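# Place one chain link on the riveter's anvil pin

## Task

Put a single chain link under the riveting machine's head so that it lies flat on the anvil with one of its holes sitting over the locating pin, then finish with neither gripper touching any link or the tote.

## Robot and tools

Robot: two 6-joint arms, left_arm and right_arm, each with a two-finger gripper and a wrist camera (cam_left_wrist, cam_right_wrist, both 896x504). Camera calibration lines give K, distortion and T_world_to_cam (world to camera, metres); wrist images can lag a moving arm slightly and can be a little off the stated calibration.

Frame: all hand positions, orientations and velocities are in the scene frame. Origin is at table-top height, halfway between the two nominal arm bases; +x points out over the table, +z up, and left_arm sits on the +y side. Arm names do not match image sides. Real bases are offset from nominal; a BASES line, if present, gives their calibrated spots. Reported hand positions can be off by a few centimetres, more at long reach. end_effector_position is the point between the finger pads, about 1 cm short of the tips; fingers point along the gripper's +z and close along its y.

Row layout (used by every motion tool): one flat list of 14 numbers covering both arms, even if one arm stays still. First left_arm: shoulder, elbow, waist, wrist pitch, wrist yaw, wrist roll, opening; then right_arm in the same order. Use exactly this order. The six joint numbers are absolute target angles in radians, the same values shown in Joint positions. Stated ranges: waist -2.618 to 3.054, shoulder 0.000 to 3.142, elbow 0.000 to 3.142, wrist pitch -1.571 to 1.571, wrist yaw -1.571 to 1.571, wrist roll -2.094 to 2.094. True ends may differ by up to 0.059 rad; a target more than 0.059 beyond a stated end (and beyond the current angle) is rejected, and one past the real end is clipped there ('joint sent to its limit'). Opening is an absolute command from -1 (closed) to +1 (fully open).

execute_actions: actions is a list of actions; each action is a list of up to 15 rows, one row per control step (1/30 s), the final row repeated to fill 15 steps. cameras chooses images: omitted/null/["all"] gives all, [] gives none; an unknown name invalidates the call. An empty actions list just reports state, scene number and task. Per step each joint target stays within a fixed lead of its measured angle (0.339 rad for waist, shoulder, elbow; 2.2 for the wrist joints), and if targets would move a gripper over 200 mm from where it is, that arm's targets are pulled back. Far goals therefore need several actions; resend unfinished parts.

move: target is one 14-number row or a list of up to 15 rows (absolute joint angles plus openings, as above). All joints travel in sync, so grippers follow curves; there is no obstacle or arm-to-arm avoidance. speed (rad/s, 0.01 to 12.57, default 0.5) caps the joint with the longest travel; one value or one per target. blend (rad) rounds corners at intermediate targets; 0 stops at each. opening_speed (0.2 or more per second on the -1..1 scale) ramps the grippers gradually. Gripper changes in the first row are sent at the start; in later rows they are applied once everything is at rest at that row. blocking=false returns after about 0.5 s while the move continues; a new move replaces it. Paths run at least 0.5 s and are capped at 10 s. The 'move:' line reports done, off_target (resting with a joint over 0.035 rad from target), moving, held or fault, and limits=held if steps were withheld. done does not prove contact or absence of it.

wait: seconds from 0 to 10; arms hold their last command, a running move continues. stop: brakes a running move (needs braking room). zoom_image: camera is cam_left_wrist or cam_right_wrist, region [x0, y0, x1, y1] in pixels of that camera's latest image, top-left origin, at most 504 by 504. finished_scene: scene is the current scene's integer number; it is final, so call it only once the link rests correctly and both grippers are clear.

Results: Joint positions and Joint velocities list each arm's joints in the row order above, ending with the finger gap in metres (0.093 fully open) and its rate. 'within noise' means velocities are negligible. Joint targets shows what joints are currently driven toward; resend these to hold still. Tool commands shows current gripper commands; to keep a gripper unchanged, resend its present value (0 is a real command). grip_measured is the motor position on the -1..1 scale: pads meet near -0.94 and separate by about 0.0208 per millimetre of object width; it may read up to about 0.02 too open. Reaching below -0.94 does not prove a thin part is held. For a firm grip on a rigid flat part command about 0.24 below the width reading and keep sending it; to release, command well above the width reading. Joint torques follow the same order (without gripper), include gravity, have offsets and noise; numbers 1 to 3 wrap at ±28 N m. 'joint command not followed' means the clearance check altered targets. Step readings appear only for execute_actions.

Cautions: do not drop the link or release it while it moves; avoid fast impacts, slams and hard presses (pushing a target far past contact presses harder). Anything falling off the table, or left off it, is a failure. Grippers must not collide or pinch each other. A camera cable resting on a part counts as touching it. Loose objects may get a brief random nudge, so check the final placement. Holding loads, staying stretched out, or straining against unreachable poses heats motors: MOTOR HOT appears at 75 °C, at 90 °C the arm folds and stays idle, at 100 °C it goes limp. Scene time keeps running while you compose replies, and a nonblocking move continues meanwhile.

Each tool is called by a JSON object that holds its "api" and its "payload".

## Session

{"api": "execute_actions", "payload": {"actions": []}}

Scene clock: 0.00 s.
left_arm: end_effector_position=(+0.2400, +0.1058, +0.2628) grip_measured=+1.000 end_effector_quat_wxyz=(+0.592, +0.091, +0.749, -0.284) | right_arm: end_effector_position=(+0.2292, -0.3210, +0.2656) grip_measured=+1.000 end_effector_quat_wxyz=(+0.691, +0.137, +0.708, +0.053)
Joint names: [shoulder, elbow, waist, wrist pitch, wrist yaw, wrist roll]
Joint positions: left_arm=[0.773 0.35 -0.41 0.284 0.136 -0.307 0.093] | right_arm=[0.321 0.301 0.058 -0.02 0.183 0.275 0.093]
Joint velocities: within noise
Joint torques (N m): no reading
Heat: left arm: 36 °C; right arm: 34 °C.
Joint targets: left_arm=[0.770 0.366 -0.410 0.301 0.136 -0.306] | right_arm=[0.322 0.306 0.058 -0.030 0.183 0.276]
Tool commands: left_gripper/opening=+1.0 right_gripper/opening=+1.0

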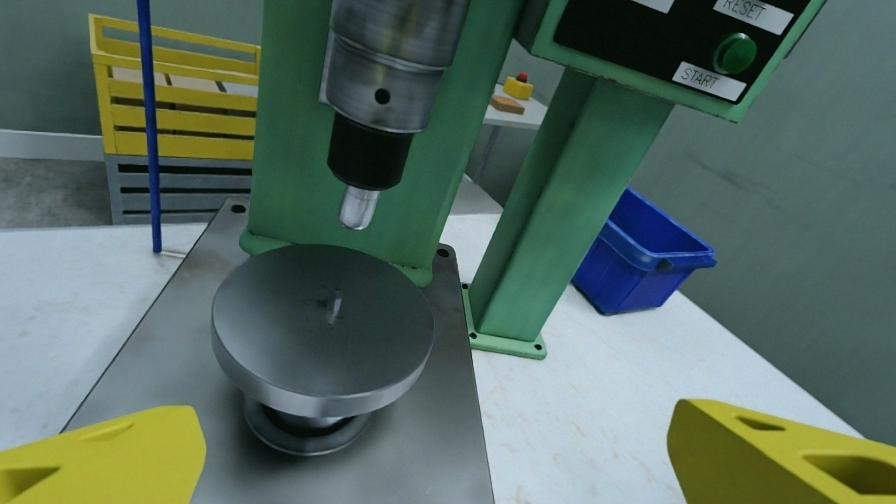

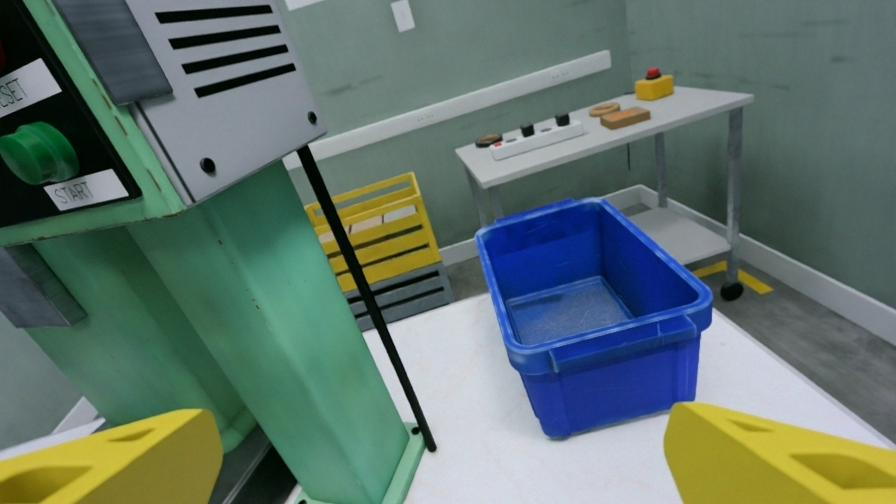

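{"api": "zoom_image", "payload": {"camera": "cam_right_wrist", "region": [450, 180, 750, 440]}}

{"api": "execute_actions", "payload": {"actions": [[[0.77,0.366,0.19,0.3,0.136,-0.306,1,0.322,0.306,-0.54,-0.03,0.183,0.276,1]],[[0.77,0.366,0.39,0.3,0.136,-0.306,1,0.322,0.306,-0.54,-0.03,0.183,0.276,1]]]}}

Scaled by 1.680 (camera's finer frame: 1280x720).

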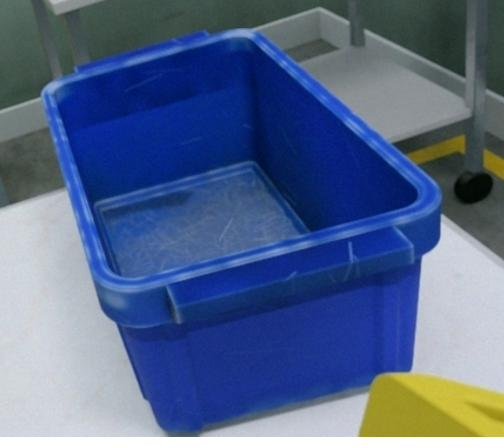

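Scene clock: 5.63 s.
left_arm: end_effector_position=(+0.2657, +0.3511, +0.2628) grip_measured=+1.000 end_effector_quat_wxyz=(+0.656, -0.205, +0.726, -0.031) | right_arm: end_effector_position=(+0.1775, -0.4626, +0.2648) grip_measured=+1.000 end_effector_quat_wxyz=(+0.675, +0.339, +0.637, -0.153)
Joint positions: left_arm=[0.773 0.35 0.385 0.284 0.134 -0.304 0.093] | right_arm=[0.321 0.301 -0.535 -0.023 0.188 0.274 0.093]
Joint torques (N m): left_arm=[-1.54 7.94 0.28 2.5 -0.08 0.07] | right_arm=[1.76 8.12 -0.75 2.13 -0.08 0.08]
Heat: left arm: 37 °C; right arm: 35 °C.
Joint targets: left_arm=[0.770 0.366 0.390 0.300 0.136 -0.306] | right_arm=[0.322 0.306 -0.540 -0.030 0.183 0.276]
Step readings (joint positions of left_arm | right_arm):
0: [0.773 0.350 -0.410 0.284 0.137 -0.307] | [0.321 0.301 0.058 -0.022 0.183 0.275]
1: [0.773 0.350 -0.365 0.284 0.159 -0.305] | [0.321 0.301 0.021 -0.022 0.167 0.275]
2: [0.773 0.350 -0.264 0.284 0.179 -0.304] | [0.321 0.301 -0.088 -0.022 0.157 0.274]
4: [0.773 0.350 -0.016 0.284 0.163 -0.304] | [0.321 0.301 -0.338 -0.023 0.166 0.274]
8: [0.773 0.350 0.185 0.284 0.126 -0.305] | [0.321 0.301 -0.533 -0.023 0.188 0.274]
15: [0.773 0.350 0.186 0.284 0.129 -0.305] | [0.321 0.301 -0.535 -0.023 0.188 0.274]
16: [0.773 0.350 0.214 0.284 0.141 -0.304] | [0.321 0.301 -0.535 -0.023 0.188 0.274]
17: [0.773 0.350 0.268 0.284 0.154 -0.303] | [0.321 0.301 -0.535 -0.023 0.188 0.274]
19: [0.773 0.350 0.363 0.284 0.137 -0.304] | [0.321 0.301 -0.535 -0.023 0.188 0.274]
23: [0.773 0.350 0.385 0.284 0.134 -0.304] | [0.321 0.301 -0.535 -0.023 0.188 0.274]
30: [0.773 0.350 0.385 0.284 0.134 -0.304] | [0.321 0.301 -0.535 -0.023 0.188 0.274]
cam_left_wrist: T_world_to_cam=[[0.231678, -0.922206, 0.309616, 0.177886], [-0.469456, -0.384752, -0.794718, 0.505576], [0.852019, 0.0387678, -0.522074, -0.0241074], [0, 0, 0, 1]] pos_world=[0.216673, 0.359504, 0.334128]
cam_right_wrist: T_world_to_cam=[[-0.651772, -0.71318, -0.258008, -0.146149], [-0.18452, 0.479087, -0.858154, 0.520105], [0.735626, -0.511713, -0.443851, -0.174194], [0, 0, 0, 1]] pos_world=[0.128856, -0.442543, 0.331306]

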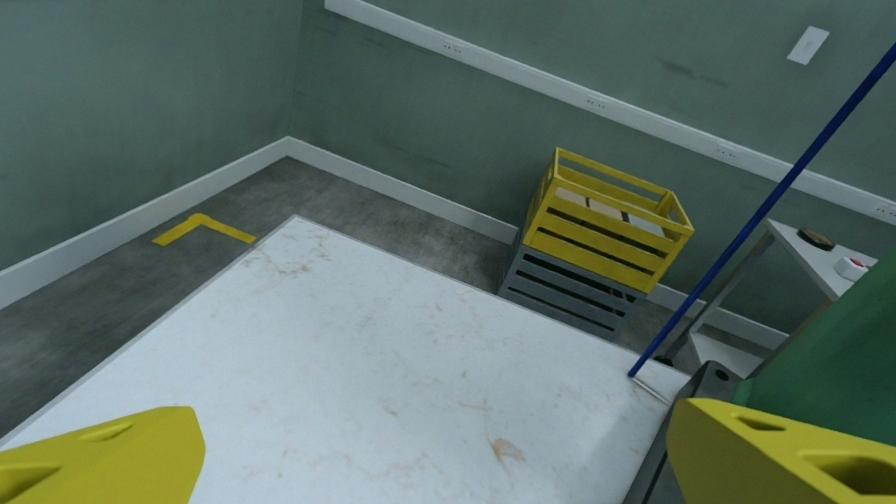

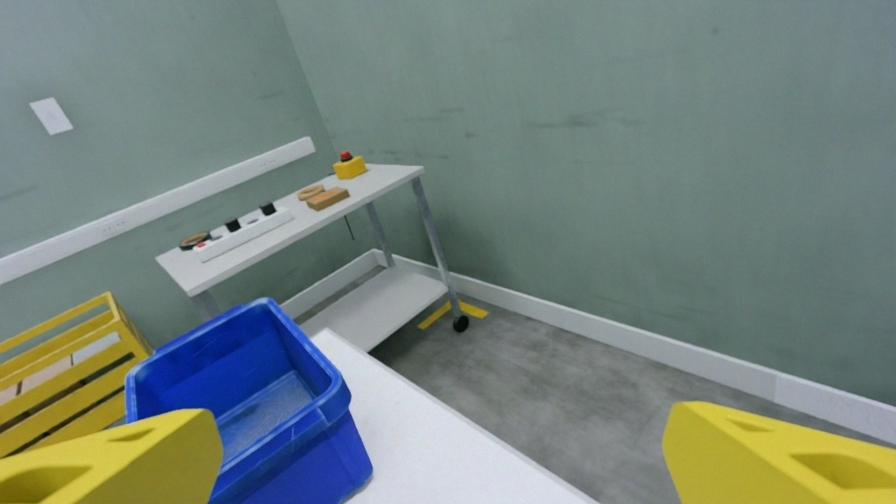

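{"api": "move", "payload": {"target": [0.77,0.366,0.39,-0.5,0.136,-0.306,1,0.322,0.306,-0.2,-0.7,0.183,0.276,1], "speed": 1.2}}

Scene clock: 9.33 s.
left_arm: end_effector_position=(+0.1787, +0.3180, +0.1043) grip_measured=+1.000 end_effector_quat_wxyz=(+0.319, -0.290, +0.901, -0.054) | right_arm: end_effector_position=(+0.1604, -0.3771, +0.1196) grip_measured=+1.000 end_effector_quat_wxyz=(+0.420, +0.249, +0.870, -0.069)
Joint positions: left_arm=[0.773 0.35 0.385 -0.499 0.134 -0.304 0.093] | right_arm=[0.321 0.301 -0.207 -0.687 0.187 0.274 0.093]
Joint torques (N m): left_arm=[-1.03 7.51 0.31 1.7 -0.02 0.07] | right_arm=[2.06 7.88 0.4 1.82 0.04 0.09]
Heat: left arm: 38 °C; right arm: 36 °C.
Joint targets: left_arm=[0.770 0.366 0.390 -0.500 0.136 -0.306] | right_arm=[0.322 0.306 -0.200 -0.700 0.183 0.276]
move: done
cam_left_wrist: T_world_to_cam=[[0.466204, -0.832788, 0.298526, 0.147359], [-0.836565, -0.524757, -0.157444, 0.36963], [0.287771, -0.176336, -0.941325, 0.181504], [0, 0, 0, 1]] pos_world=[0.188289, 0.34869, 0.185059]
cam_right_wrist: T_world_to_cam=[[-0.499806, -0.862791, -0.0760607, -0.236392], [-0.764417, 0.480696, -0.429649, 0.39377], [0.407259, -0.156599, -0.899787, 0.0588009], [0, 0, 0, 1]] pos_world=[0.158907, -0.384033, 0.204111]

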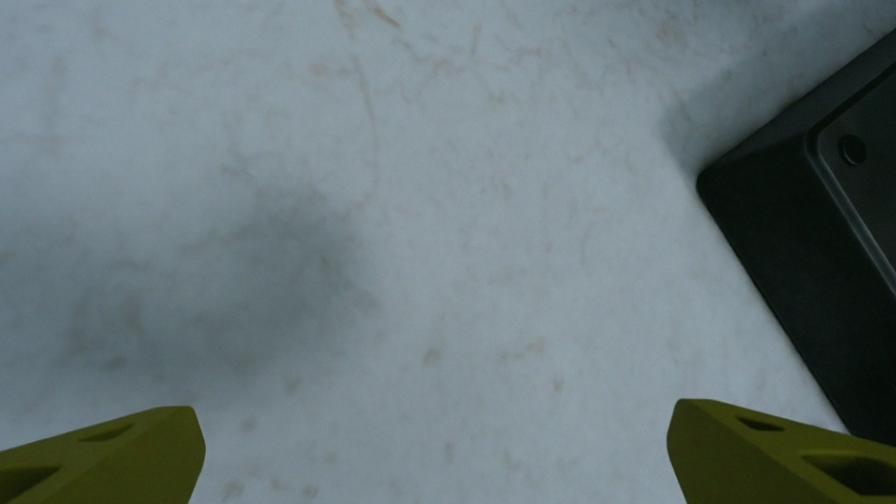

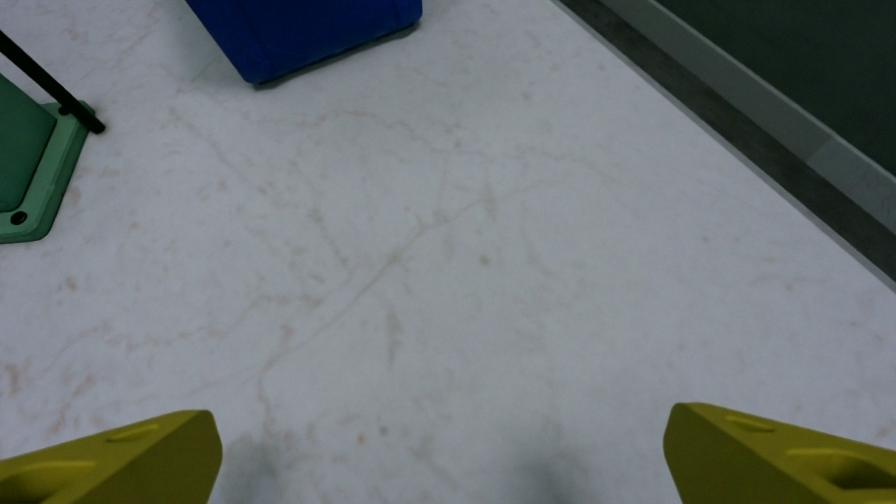

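{"api": "move", "payload": {"target": [0.77,0.366,0.39,0.2,0.136,-0.306,1,1.2,1.0,-0.08,-0.5,0.183,0.276,1], "speed": 1.0}}

Scene clock: 28.30 s.
left_arm: end_effector_position=(+0.2601, +0.3490, +0.2334) grip_measured=+1.000 end_effector_quat_wxyz=(+0.608, -0.221, +0.762, -0.035) | right_arm: end_effector_position=(+0.3233, -0.3660, +0.2297) grip_measured=+1.000 end_effector_quat_wxyz=(+0.416, +0.196, +0.887, -0.044)
Joint positions: left_arm=[0.773 0.35 0.385 0.159 0.134 -0.304 0.093] | right_arm=[1.191 0.974 -0.087 -0.505 0.187 0.274 0.093]
Joint torques (N m): left_arm=[-1.51 7.92 0.31 2.79 -0.06 0.08] | right_arm=[-3.6 9.87 0.36 1.94 0.04 0.1]
Heat: left arm: 41 °C; right arm: 38 °C.
Joint targets: left_arm=[0.770 0.366 0.390 0.200 0.136 -0.306] | right_arm=[1.200 1.000 -0.080 -0.500 0.183 0.276]
move: off_target (left_arm); left_arm: the wrist pitch is farthest, 0.041 rad from its target
cam_left_wrist: T_world_to_cam=[[0.268384, -0.908224, 0.321092, 0.169218], [-0.557384, -0.418267, -0.7172, 0.49525], [0.78568, 0.0135133, -0.618485, 0.014013], [0, 0, 0, 1]] pos_world=[0.219619, 0.360645, 0.309526]
cam_right_wrist: T_world_to_cam=[[-0.393538, -0.916537, -0.0713289, -0.192], [-0.822798, 0.38577, -0.417355, 0.541554], [0.410038, -0.105556, -0.90594, 0.112438], [0, 0, 0, 1]] pos_world=[0.323926, -0.373022, 0.314187]

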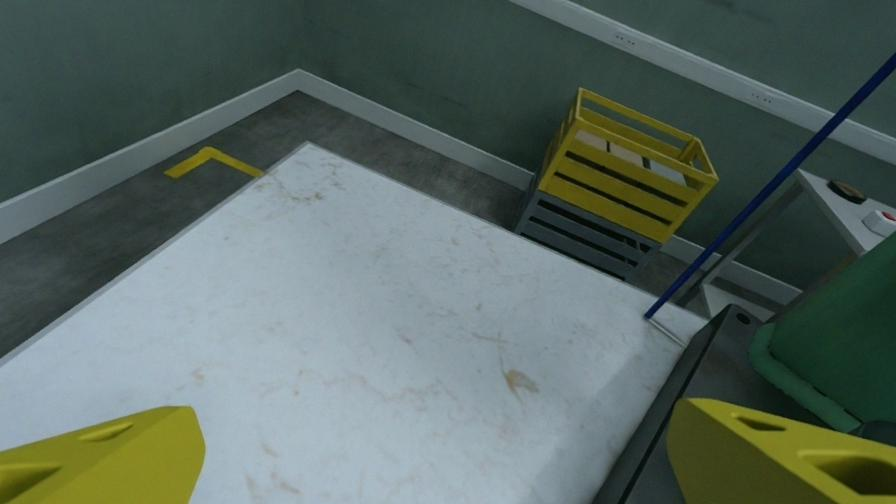

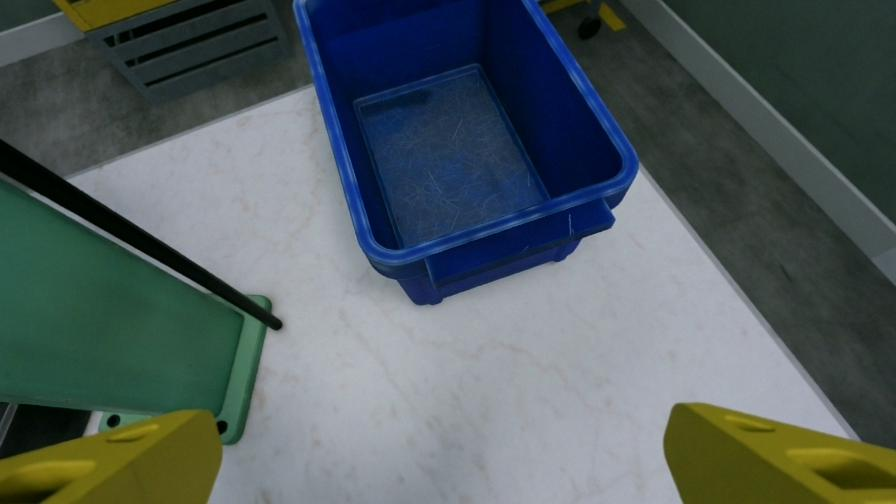

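{"api": "zoom_image", "payload": {"camera": "cam_right_wrist", "region": [300, 20, 620, 260]}}

{"api": "move", "payload": {"target": [1.2,1.0,-0.35,-0.5,0.136,-0.306,1,1.2,1.3,-0.08,-1.0,0.183,0.276,1], "speed": 1.0}}

Scaled by 1.575 (camera's finer frame: 1280x720).

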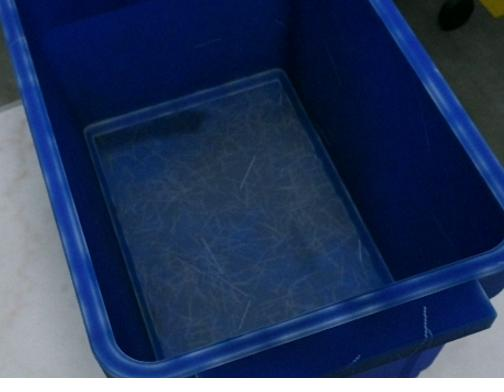

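Scene clock: 32.43 s.
left_arm: end_effector_position=(+0.2831, +0.1112, +0.2438) grip_measured=+1.000 end_effector_quat_wxyz=(+0.362, +0.056, +0.910, -0.192) | right_arm: end_effector_position=(+0.2793, -0.3626, +0.2755) grip_measured=+1.000 end_effector_quat_wxyz=(+0.335, +0.194, +0.920, -0.055)
Joint positions: left_arm=[1.193 0.96 -0.345 -0.501 0.137 -0.304 0.093] | right_arm=[1.191 1.278 -0.087 -0.987 0.187 0.274 0.093]
Joint torques (N m): left_arm=[-3.78 9.61 -0.51 1.98 -0.06 0.08] | right_arm=[-2.96 8.91 0.34 1.57 0.06 0.1]
Heat: left arm: 42 °C; right arm: 38 °C.
Joint targets: left_arm=[1.200 1.000 -0.350 -0.500 0.136 -0.306] | right_arm=[1.200 1.300 -0.080 -1.000 0.183 0.276]
move: off_target (left_arm); left_arm: the elbow is farthest, 0.040 rad from its target
cam_left_wrist: T_world_to_cam=[[-0.263825, -0.909524, 0.321189, 0.0944936], [-0.929671, 0.151007, -0.336019, 0.365152], [0.257115, -0.387251, -0.885397, 0.264846], [0, 0, 0, 1]] pos_world=[0.296305, 0.133365, 0.326841]
cam_right_wrist: T_world_to_cam=[[-0.401062, -0.915959, -0.0129927, -0.216788], [-0.883137, 0.390381, -0.260139, 0.498417], [0.243349, -0.0928579, -0.965484, 0.240025], [0, 0, 0, 1]] pos_world=[0.294815, -0.370853, 0.358582]

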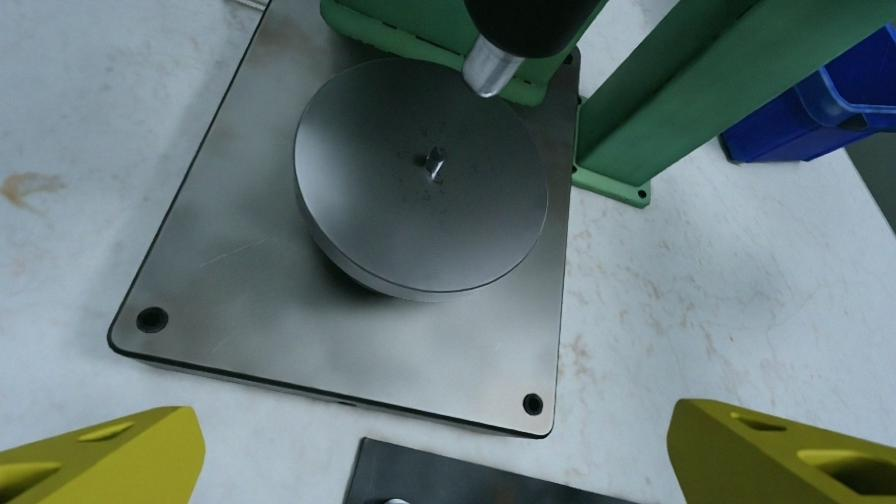

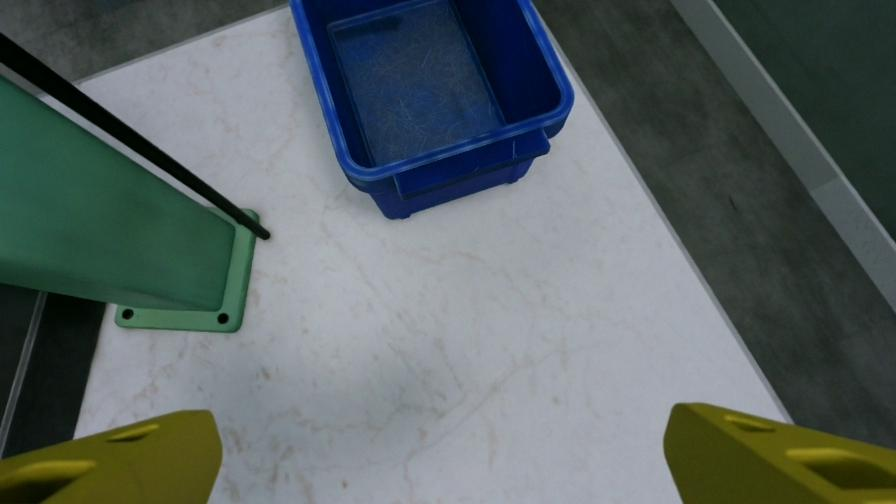

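{"api": "move", "payload": {"target": [0.7,1.1,-0.7,-1.0,0.136,-0.306,1,1.2,1.3,-0.08,-1.0,0.183,0.276,1], "speed": 1.0, "cameras": ["cam_left_wrist"]}}

Scene clock: 36.50 s.
left_arm: end_effector_position=(+0.1110, +0.0985, +0.3351) grip_measured=+1.000 end_effector_quat_wxyz=(+0.371, +0.211, +0.861, -0.276) | right_arm: end_effector_position=(+0.2791, -0.3626, +0.2754) grip_measured=+1.000 end_effector_quat_wxyz=(+0.335, +0.194, +0.921, -0.055)
Joint positions: left_arm=[0.695 1.078 -0.693 -1 0.137 -0.304 0.093] | right_arm=[1.191 1.278 -0.087 -0.987 0.187 0.274 0.093]
Joint torques (N m): left_arm=[1.31 7.19 -0.69 2.11 -0.07 0.07] | right_arm=[-2.95 8.95 0.35 1.52 0.06 0.1]
Heat: left arm: 43 °C; right arm: 38 °C.
Joint targets: left_arm=[0.700 1.100 -0.700 -1.000 0.136 -0.306] | right_arm=[1.200 1.300 -0.080 -1.000 0.183 0.276]
move: done
cam_left_wrist: T_world_to_cam=[[-0.587424, -0.739645, 0.328418, 0.0250357], [-0.787667, 0.429383, -0.441827, 0.230065], [0.185778, -0.518223, -0.834824, 0.388861], [0, 0, 0, 1]] pos_world=[0.123679, 0.121248, 0.418057]

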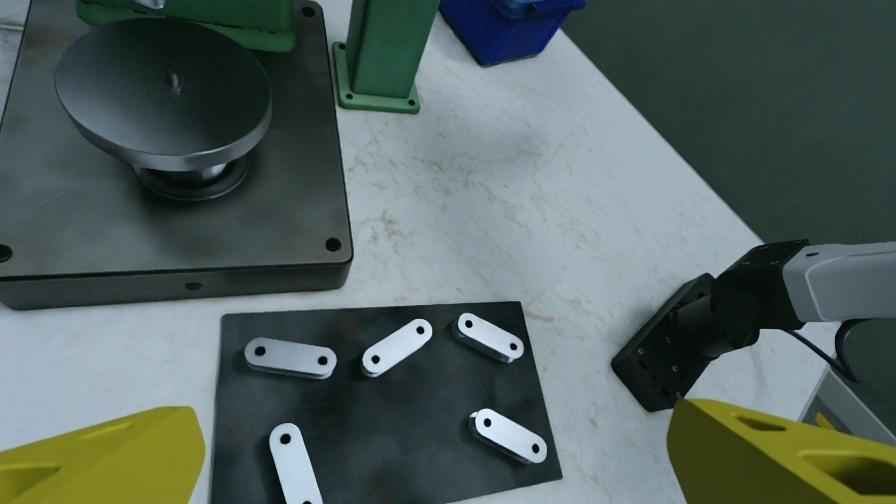

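{"api": "move", "payload": {"target": [1.053,0.5,-1.2,-0.68,-0.433,-0.93,0,0.8,1.1,-0.4,-1.0,0.183,0.276,1], "speed": 0.8}}

Scene clock: 86.77 s.
left_arm: end_effector_position=(+0.0938, +0.0956, +0.0932) grip_measured=+0.002 end_effector_quat_wxyz=(+0.251, +0.113, +0.961, -0.035) | right_arm: end_effector_position=(+0.1809, -0.4252, +0.3103) grip_measured=+1.000 end_effector_quat_wxyz=(+0.427, +0.327, +0.836, -0.107)
Joint positions: left_arm=[1.052 0.503 -1.193 -0.709 -0.412 -0.914 0.045] | right_arm=[0.799 1.117 -0.393 -0.992 0.186 0.274 0.093]
Joint torques (N m): left_arm=[-2.04 5.45 -0.68 1.37 -0.61 -0.06] | right_arm=[0.25 5.15 -0.92 1.86 0.04 0.09]
Heat: left arm: 44 °C; right arm: 39 °C.
Joint targets: left_arm=[1.053 0.500 -1.200 -0.680 -0.433 -0.930] | right_arm=[0.800 1.100 -0.400 -1.000 0.183 0.276]
move: done
cam_left_wrist: T_world_to_cam=[[-0.253575, -0.966847, 0.0301203, 0.110431], [-0.965591, 0.251142, -0.0675362, 0.10977], [0.0577326, -0.0462094, -0.997262, 0.170637], [0, 0, 0, 1]] pos_world=[0.124144, 0.0870867, 0.174257]
cam_right_wrist: T_world_to_cam=[[-0.647583, -0.756982, -0.0872573, -0.177922], [-0.648931, 0.607891, -0.457556, 0.556357], [0.399404, -0.239682, -0.884889, 0.17599], [0, 0, 0, 1]] pos_world=[0.175527, -0.430706, 0.394771]

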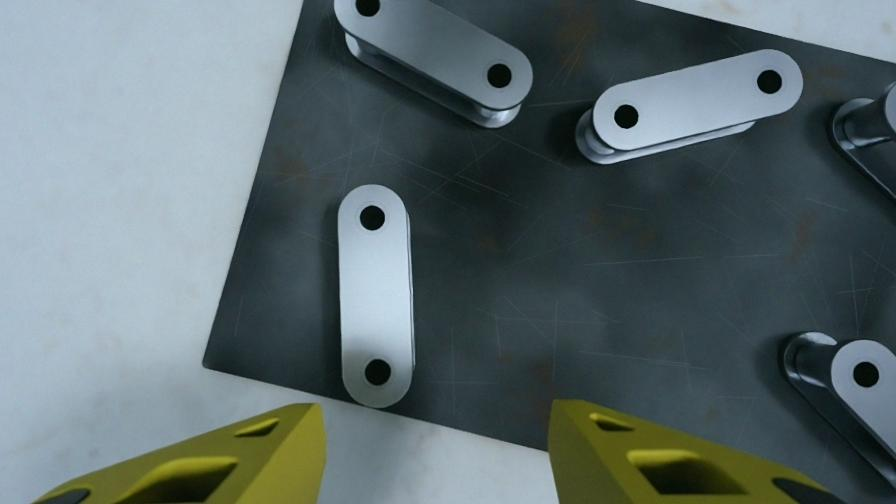

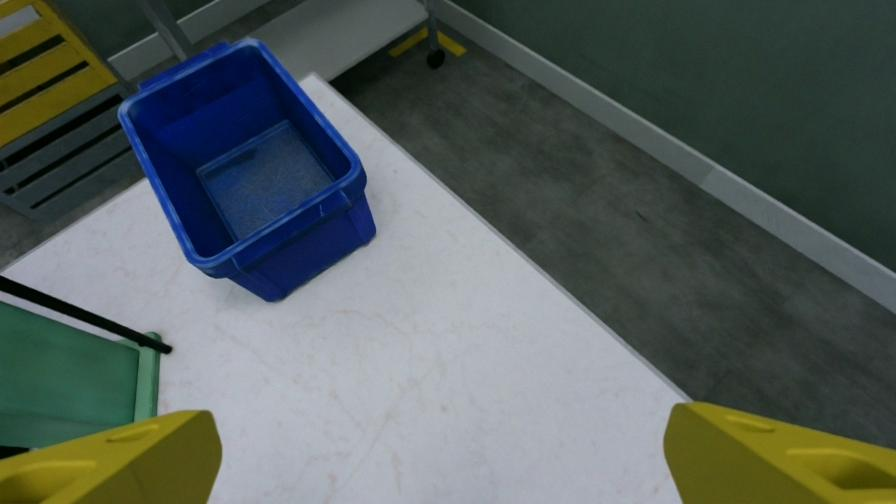

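{"api": "move", "payload": {"target": [1.088,0.3,-1.12,-0.465,-0.43,-0.915,0,0.8,1.1,-0.4,-1.0,0.183,0.276,1], "speed": 0.4, "cameras": ["cam_left_wrist"]}}

Scene clock: 104.60 s.
left_arm: end_effector_position=(+0.0966, +0.1225, +0.0439) grip_measured=+0.002 end_effector_quat_wxyz=(+0.249, +0.082, +0.965, -0.021) | right_arm: end_effector_position=(+0.1809, -0.4252, +0.3103) grip_measured=+1.000 end_effector_quat_wxyz=(+0.427, +0.327, +0.836, -0.107)
Joint positions: left_arm=[1.084 0.306 -1.127 -0.494 -0.414 -0.915 0.045] | right_arm=[0.799 1.117 -0.393 -0.992 0.186 0.274 0.093]
Joint torques (N m): left_arm=[-1.46 4.77 0.4 1.35 -0.57 0.08] | right_arm=[0.25 5.22 -0.94 1.86 0.04 0.08]
Heat: left arm: 42 °C; right arm: 39 °C.
Joint targets: left_arm=[1.088 0.300 -1.120 -0.465 -0.430 -0.915] | right_arm=[0.800 1.100 -0.400 -1.000 0.183 0.276]
move: done
cam_left_wrist: T_world_to_cam=[[-0.187942, -0.982013, 0.0181398, 0.134641], [-0.980539, 0.186529, -0.0612399, 0.111489], [0.0567547, -0.0292964, -0.997958, 0.120714], [0, 0, 0, 1]] pos_world=[0.127773, 0.11496, 0.124853]

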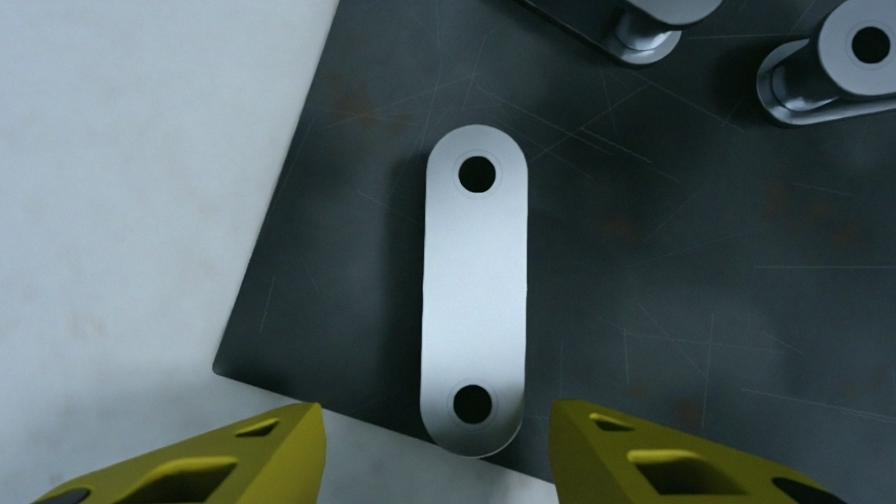

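{"api": "move", "payload": {"target": [1.132,0.318,-1.125,-0.417,-0.427,-0.91,0,0.8,1.1,-0.4,-1.0,0.183,0.276,1], "speed": 0.3, "cameras": ["cam_left_wrist"]}}

Scene clock: 117.43 s.
left_arm: end_effector_position=(+0.0989, +0.1175, +0.0403) grip_measured=+0.002 end_effector_quat_wxyz=(+0.250, +0.081, +0.964, -0.023) | right_arm: end_effector_position=(+0.1809, -0.4252, +0.3103) grip_measured=+1.000 end_effector_quat_wxyz=(+0.427, +0.327, +0.836, -0.107)
Joint positions: left_arm=[1.126 0.306 -1.127 -0.447 -0.414 -0.915 0.045] | right_arm=[0.799 1.117 -0.393 -0.992 0.186 0.274 0.093]
Joint torques (N m): left_arm=[-1.55 6.06 0.05 1.35 -0.54 0.12] | right_arm=[0.24 5.18 -0.92 1.86 0.04 0.09]
Heat: left arm: 41 °C; right arm: 39 °C.
Joint targets: left_arm=[1.132 0.318 -1.125 -0.417 -0.427 -0.910] | right_arm=[0.800 1.100 -0.400 -1.000 0.183 0.276]
move: done
cam_left_wrist: T_world_to_cam=[[-0.187989, -0.981912, 0.0225641, 0.130034], [-0.980406, 0.186225, -0.0642158, 0.114568], [0.0588523, -0.0341939, -0.997681, 0.117103], [0, 0, 0, 1]] pos_world=[0.129877, 0.110351, 0.121254]

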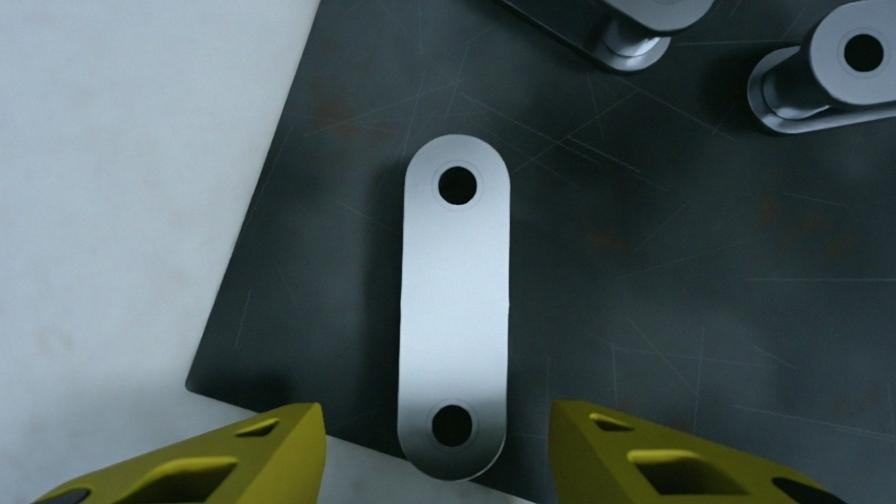

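{"api": "move", "payload": {"target": [1.222,0.262,-1.15,-0.277,-0.427,-0.91,0,0.8,1.1,-0.4,-1.0,0.183,0.276,1], "speed": 0.25, "cameras": ["cam_left_wrist"]}}

Scene clock: 123.70 s.
left_arm: end_effector_position=(+0.0989, +0.1103, +0.0248) grip_measured=+0.002 end_effector_quat_wxyz=(+0.253, +0.087, +0.963, -0.030) | right_arm: end_effector_position=(+0.1809, -0.4252, +0.3103) grip_measured=+1.000 end_effector_quat_wxyz=(+0.427, +0.327, +0.836, -0.107)
Joint positions: left_arm=[1.217 0.269 -1.142 -0.307 -0.414 -0.915 0.045] | right_arm=[0.799 1.117 -0.393 -0.992 0.186 0.274 0.093]
Joint torques (N m): left_arm=[-2 4.22 -0.73 1.38 -0.53 0.12] | right_arm=[0.24 5.18 -0.9 1.86 0.04 0.09]
Heat: left arm: 41 °C; right arm: 39 °C.
Joint targets: left_arm=[1.222 0.262 -1.150 -0.277 -0.427 -0.910] | right_arm=[0.800 1.100 -0.400 -1.000 0.183 0.276]
move: done
cam_left_wrist: T_world_to_cam=[[-0.203053, -0.978616, 0.0328691, 0.12421], [-0.977119, 0.200344, -0.0714246, 0.113228], [0.0633122, -0.04662, -0.996904, 0.102369], [0, 0, 0, 1]] pos_world=[0.129377, 0.103642, 0.106057]

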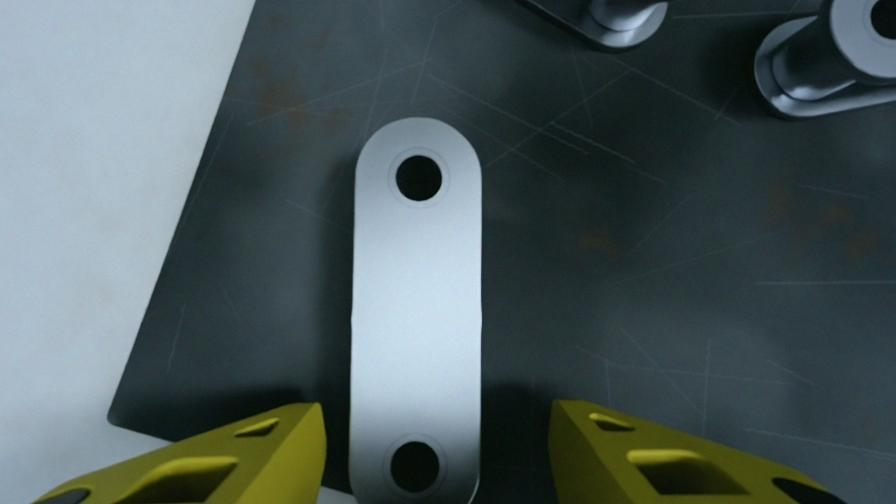

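{"api": "move", "payload": {"target": [1.255,0.247,-1.12,-0.229,-0.427,-0.91,0,0.8,1.1,-0.4,-1.0,0.183,0.276,1], "speed": 0.2, "cameras": ["cam_left_wrist"]}}

Scene clock: 127.27 s.
left_arm: end_effector_position=(+0.1012, +0.1120, +0.0189) grip_measured=+0.002 end_effector_quat_wxyz=(+0.253, +0.080, +0.964, -0.029) | right_arm: end_effector_position=(+0.1809, -0.4252, +0.3103) grip_measured=+1.000 end_effector_quat_wxyz=(+0.427, +0.327, +0.836, -0.107)
Joint positions: left_arm=[1.249 0.255 -1.128 -0.259 -0.414 -0.915 0.045] | right_arm=[0.799 1.117 -0.393 -0.992 0.186 0.274 0.093]
Joint torques (N m): left_arm=[-2.07 4.03 0.47 1.39 -0.54 0.13] | right_arm=[0.23 5.19 -0.92 1.86 0.04 0.09]
Heat: left arm: 41 °C; right arm: 39 °C.
Joint targets: left_arm=[1.255 0.247 -1.120 -0.229 -0.427 -0.910] | right_arm=[0.800 1.100 -0.400 -1.000 0.183 0.276]
move: done
cam_left_wrist: T_world_to_cam=[[-0.188827, -0.981439, 0.0334839, 0.125382], [-0.9799, 0.186078, -0.071908, 0.116541], [0.0643427, -0.0463891, -0.996849, 0.0961781], [0, 0, 0, 1]] pos_world=[0.131686, 0.10583, 0.100057]

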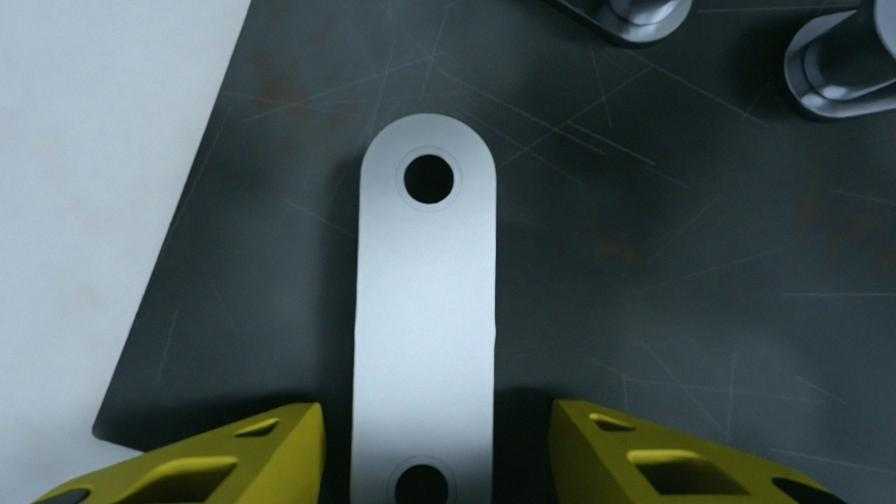

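{"api": "move", "payload": {"target": [1.255,0.247,-1.12,-0.229,-0.427,-0.91,-0.85,0.8,1.1,-0.4,-1.0,0.183,0.276,1], "opening_speed": 0.5, "cameras": ["cam_left_wrist"]}}

Scene clock: 134.63 s.
left_arm: end_effector_position=(+0.1013, +0.1118, +0.0190) grip_measured=-0.600 end_effector_quat_wxyz=(+0.254, +0.080, +0.964, -0.029) | right_arm: end_effector_position=(+0.1809, -0.4252, +0.3103) grip_measured=+1.000 end_effector_quat_wxyz=(+0.427, +0.327, +0.836, -0.107)
Joint positions: left_arm=[1.249 0.255 -1.128 -0.258 -0.414 -0.915 0.016] | right_arm=[0.799 1.117 -0.393 -0.992 0.186 0.274 0.093]
Joint torques (N m): left_arm=[-2.04 4.01 0.5 1.38 -0.53 0.13] | right_arm=[0.25 5.18 -0.94 1.86 0.04 0.08]
Heat: left arm: 40 °C; right arm: 39 °C.
Joint targets: left_arm=[1.255 0.247 -1.120 -0.229 -0.427 -0.910] | right_arm=[0.800 1.100 -0.400 -1.000 0.183 0.276]
move: done
cam_left_wrist: T_world_to_cam=[[-0.188905, -0.981394, 0.0343698, 0.125211], [-0.979852, 0.186066, -0.0725895, 0.116737], [0.0648438, -0.0473899, -0.99677, 0.0963983], [0, 0, 0, 1]] pos_world=[0.131787, 0.105729, 0.100257]

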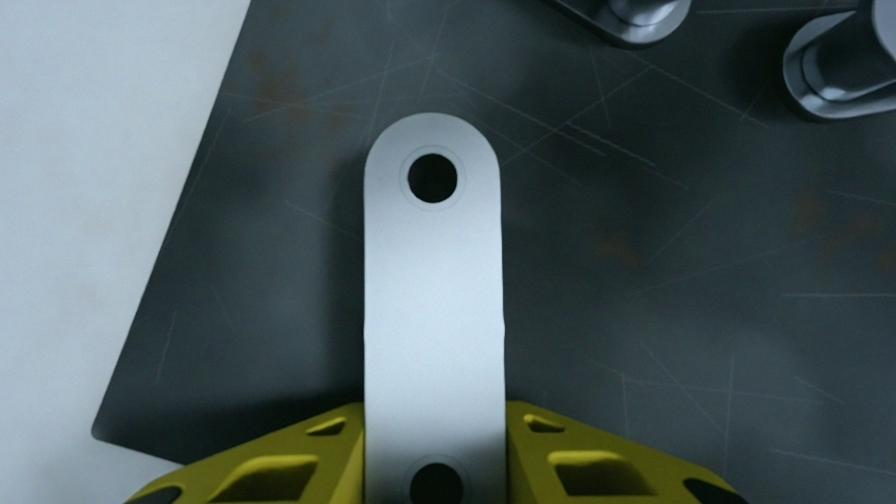

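{"api": "move", "payload": {"target": [[1.05,0.45,-1.12,-0.62,-0.427,-0.91,-0.85,0.8,1.1,-0.4,-1.0,0.183,0.276,1],[1.307,0.665,0.0,-0.38,0,0,-0.85,0.8,1.1,-0.4,-1.0,0.183,0.276,1]], "speed": [0.25,0.5], "blend": 0.05, "cameras": ["cam_left_wrist"]}}

Scene clock: 162.83 s.
left_arm: end_effector_position=(+0.2475, +0.2531, +0.0882) grip_measured=-0.609 end_effector_quat_wxyz=(+0.229, +0.004, +0.973, +0.000) | right_arm: end_effector_position=(+0.1809, -0.4252, +0.3103) grip_measured=+1.000 end_effector_quat_wxyz=(+0.427, +0.327, +0.836, -0.107)
Joint positions: left_arm=[1.304 0.623 -0.006 -0.428 -0.01 -0.015 0.016] | right_arm=[0.799 1.117 -0.393 -0.992 0.186 0.274 0.093]
Joint torques (N m): left_arm=[-4.1 8.96 0.38 1.94 -0.01 0.21] | right_arm=[0.21 5.15 -0.94 1.86 0.03 0.09]
Heat: left arm: 40 °C; right arm: 40 °C.
Joint targets: left_arm=[1.307 0.665 0.000 -0.380 0.000 0.000] | right_arm=[0.800 1.100 -0.400 -1.000 0.183 0.276]
move: off_target (left_arm); left_arm: the wrist pitch is farthest, 0.048 rad from its target
cam_left_wrist: T_world_to_cam=[[-0.0276647, -0.999453, 0.0181394, 0.255202], [-0.99945, 0.0273231, -0.018817, 0.279047], [0.0183111, -0.01865, -0.999658, 0.167016], [0, 0, 0, 1]] pos_world=[0.282895, 0.250552, 0.167581]

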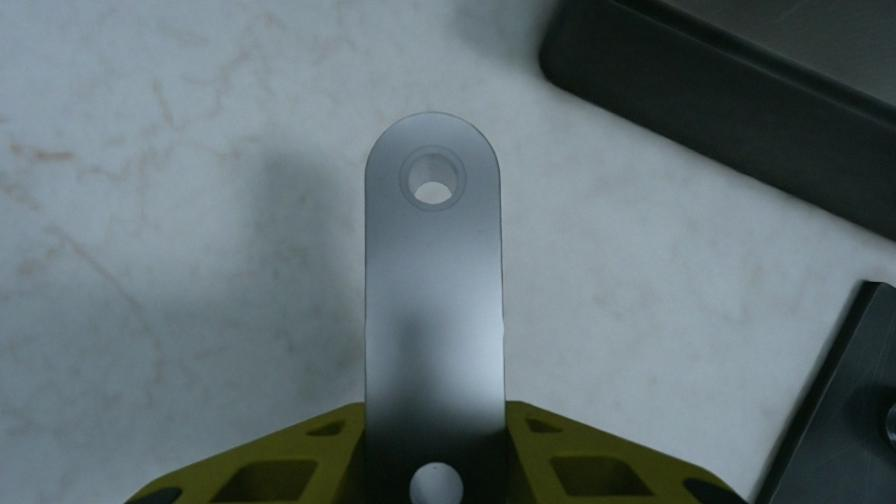

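{"api": "move", "payload": {"target": [1.423,0.485,0.0,-0.06,0,0,-0.85,0.8,1.1,-0.4,-1.0,0.183,0.276,1], "speed": 0.35, "cameras": ["cam_left_wrist"]}}

Scene clock: 171.27 s.
left_arm: end_effector_position=(+0.2569, +0.2528, +0.0479) grip_measured=-0.609 end_effector_quat_wxyz=(+0.259, +0.005, +0.966, -0.001) | right_arm: end_effector_position=(+0.1809, -0.4252, +0.3103) grip_measured=+1.000 end_effector_quat_wxyz=(+0.427, +0.327, +0.836, -0.107)
Joint positions: left_arm=[1.421 0.488 -0.006 -0.112 -0.009 -0.014 0.016] | right_arm=[0.799 1.117 -0.393 -0.992 0.186 0.274 0.093]
Joint torques (N m): left_arm=[-4.75 4.92 0.35 2.1 0 0.22] | right_arm=[0.21 5.16 -0.92 1.87 0.04 0.09]
Heat: left arm: 41 °C; right arm: 40 °C.
Joint targets: left_arm=[1.423 0.485 0.000 -0.060 0.000 0.000] | right_arm=[0.800 1.100 -0.400 -1.000 0.183 0.276]
move: off_target (left_arm); left_arm: the wrist pitch is farthest, 0.052 rad from its target
cam_left_wrist: T_world_to_cam=[[-0.0295596, -0.999402, 0.017925, 0.256373], [-0.996326, 0.028017, -0.0809336, 0.289709], [0.080383, -0.0202515, -0.996558, 0.110971], [0, 0, 0, 1]] pos_world=[0.287303, 0.25035, 0.129441]

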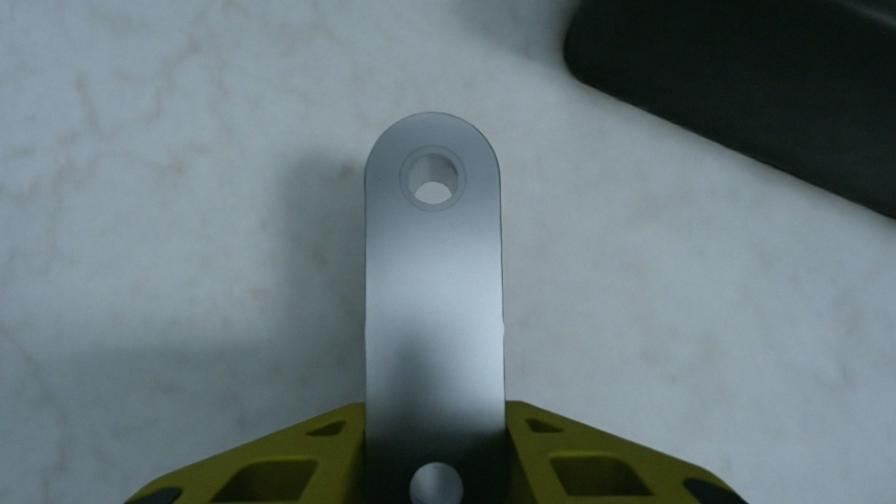

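{"api": "move", "payload": {"target": [1.559,0.428,0.0,0.125,0,0,-0.85,0.8,1.1,-0.4,-1.0,0.183,0.276,1], "speed": 0.2, "cameras": ["cam_left_wrist"]}}

Scene clock: 177.93 s.
left_arm: end_effector_position=(+0.2568, +0.2527, +0.0161) grip_measured=-0.609 end_effector_quat_wxyz=(+0.256, +0.005, +0.967, -0.001) | right_arm: end_effector_position=(+0.1809, -0.4252, +0.3103) grip_measured=+1.000 end_effector_quat_wxyz=(+0.427, +0.327, +0.836, -0.107)
Joint positions: left_arm=[1.556 0.431 -0.006 0.072 -0.009 -0.014 0.016] | right_arm=[0.799 1.117 -0.393 -0.992 0.186 0.274 0.093]
Joint torques (N m): left_arm=[-5.14 4.21 0.35 2.09 -0.01 0.22] | right_arm=[0.23 5.19 -0.92 1.87 0.04 0.1]
Heat: left arm: 41 °C; right arm: 40 °C.
Joint targets: left_arm=[1.559 0.428 0.000 0.125 0.000 0.000] | right_arm=[0.800 1.100 -0.400 -1.000 0.183 0.276]
move: off_target (left_arm); left_arm: the wrist pitch is farthest, 0.053 rad from its target
cam_left_wrist: T_world_to_cam=[[-0.0296494, -0.999393, 0.0183144, 0.256845], [-0.996856, 0.0282172, -0.0740463, 0.286933], [0.0734845, -0.0204522, -0.997087, 0.0810392], [0, 0, 0, 1]] pos_world=[0.28769, 0.25025, 0.0973454]

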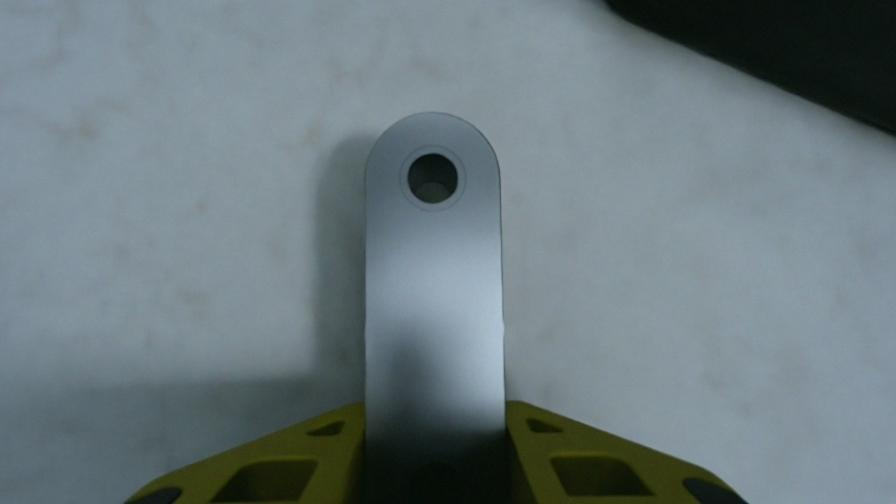

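{"api": "move", "payload": {"target": [1.582,0.418,0.0,0.157,0,0,-0.85,0.8,1.1,-0.4,-1.0,0.183,0.276,1], "speed": 0.06, "cameras": ["cam_left_wrist"]}}

Scene clock: 181.77 s.
left_arm: end_effector_position=(+0.2584, +0.2525, +0.0128) grip_measured=-0.609 end_effector_quat_wxyz=(+0.260, +0.005, +0.966, -0.001) | right_arm: end_effector_position=(+0.1809, -0.4252, +0.3103) grip_measured=+1.000 end_effector_quat_wxyz=(+0.427, +0.327, +0.836, -0.107)
Joint positions: left_arm=[1.576 0.424 -0.006 0.108 -0.008 -0.014 0.016] | right_arm=[0.799 1.117 -0.393 -0.992 0.186 0.274 0.093]
Joint torques (N m): left_arm=[-4.97 3.93 0.34 2.07 -0.01 0.22] | right_arm=[0.24 5.19 -0.91 1.86 0.05 0.08]
Heat: left arm: 40 °C; right arm: 40 °C.
Joint targets: left_arm=[1.582 0.418 0.000 0.157 0.000 0.000] | right_arm=[0.800 1.100 -0.400 -1.000 0.183 0.276]
move: off_target (left_arm); left_arm: the wrist pitch is farthest, 0.049 rad from its target
cam_left_wrist: T_world_to_cam=[[-0.0301705, -0.999365, 0.0189378, 0.256911], [-0.996185, 0.0285117, -0.082475, 0.288153], [0.0818827, -0.0213539, -0.996413, 0.0757124], [0, 0, 0, 1]] pos_world=[0.288605, 0.250149, 0.0943409]

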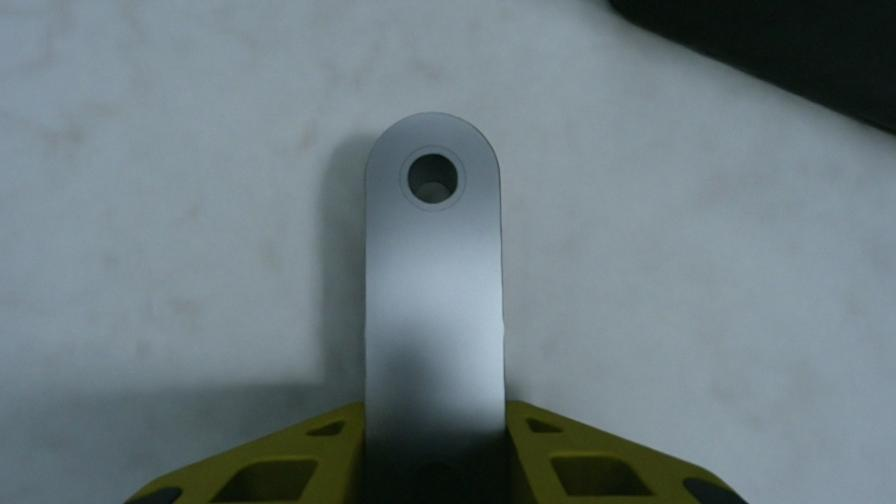

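{"api": "move", "payload": {"target": [1.602,0.410,0.0,0.167,0,0,-0.85,0.8,1.1,-0.4,-1.0,0.183,0.276,1], "speed": 0.06, "cameras": ["cam_left_wrist"]}}

Scene clock: 184.80 s.
left_arm: end_effector_position=(+0.2623, +0.2523, +0.0125) grip_measured=-0.609 end_effector_quat_wxyz=(+0.267, +0.005, +0.964, -0.002) | right_arm: end_effector_position=(+0.1809, -0.4252, +0.3103) grip_measured=+1.000 end_effector_quat_wxyz=(+0.427, +0.327, +0.836, -0.107)
Joint positions: left_arm=[1.59 0.424 -0.006 0.136 -0.007 -0.014 0.016] | right_arm=[0.799 1.117 -0.393 -0.992 0.186 0.274 0.093]
Joint torques (N m): left_arm=[-4.44 3.26 0.36 1.88 -0.03 0.23] | right_arm=[0.24 5.18 -0.94 1.86 0.04 0.09]
Heat: left arm: 40 °C; right arm: 40 °C.
Joint targets: left_arm=[1.602 0.410 0.000 0.167 0.000 0.000] | right_arm=[0.800 1.100 -0.400 -1.000 0.183 0.276]
move: done
cam_left_wrist: T_world_to_cam=[[-0.0308326, -0.999335, 0.0194664, 0.256925], [-0.994878, 0.0288076, -0.0968938, 0.291788], [0.0962686, -0.0223542, -0.995104, 0.0715122], [0, 0, 0, 1]] pos_world=[0.29133, 0.249947, 0.0944331]

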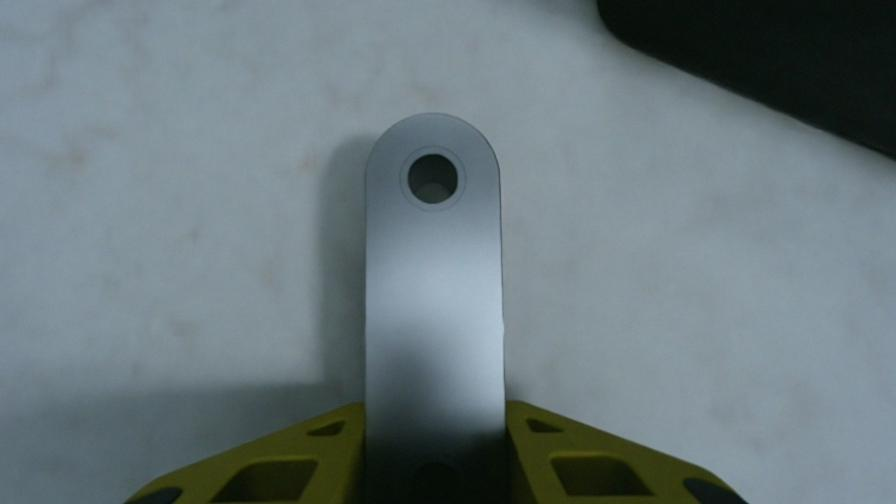

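{"api": "move", "payload": {"target": [1.590,0.424,0.0,0.14,0,0,0.1,0.8,1.1,-0.4,-1.0,0.183,0.276,1], "opening_speed": 0.4, "cameras": ["cam_left_wrist"]}}

Scene clock: 189.30 s.
left_arm: end_effector_position=(+0.2621, +0.2523, +0.0124) grip_measured=+0.098 end_effector_quat_wxyz=(+0.267, +0.005, +0.964, -0.002) | right_arm: end_effector_position=(+0.1809, -0.4252, +0.3103) grip_measured=+1.000 end_effector_quat_wxyz=(+0.427, +0.327, +0.836, -0.107)
Joint positions: left_arm=[1.59 0.424 -0.006 0.136 -0.007 -0.014 0.05] | right_arm=[0.799 1.117 -0.393 -0.992 0.186 0.274 0.093]
Joint torques (N m): left_arm=[-5.59 4.36 0.34 1.57 -0.03 0.21] | right_arm=[0.21 5.16 -0.92 1.86 0.05 0.1]
Heat: left arm: 40 °C; right arm: 40 °C.
Joint targets: left_arm=[1.590 0.424 0.000 0.140 0.000 0.000] | right_arm=[0.800 1.100 -0.400 -1.000 0.183 0.276]
move: done
cam_left_wrist: T_world_to_cam=[[-0.0313343, -0.999316, 0.0196436, 0.257049], [-0.99494, 0.029308, -0.0961033, 0.291495], [0.0954619, -0.0225555, -0.995178, 0.0717152], [0, 0, 0, 1]] pos_world=[0.291229, 0.249947, 0.0943337]

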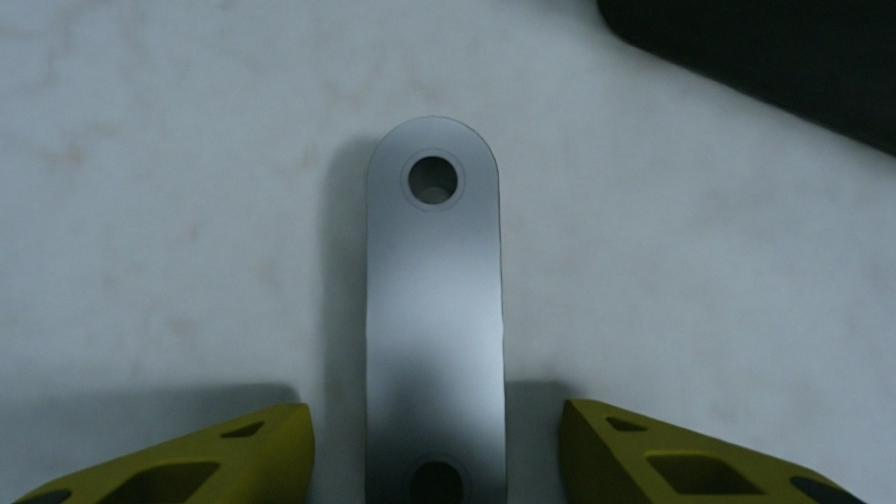

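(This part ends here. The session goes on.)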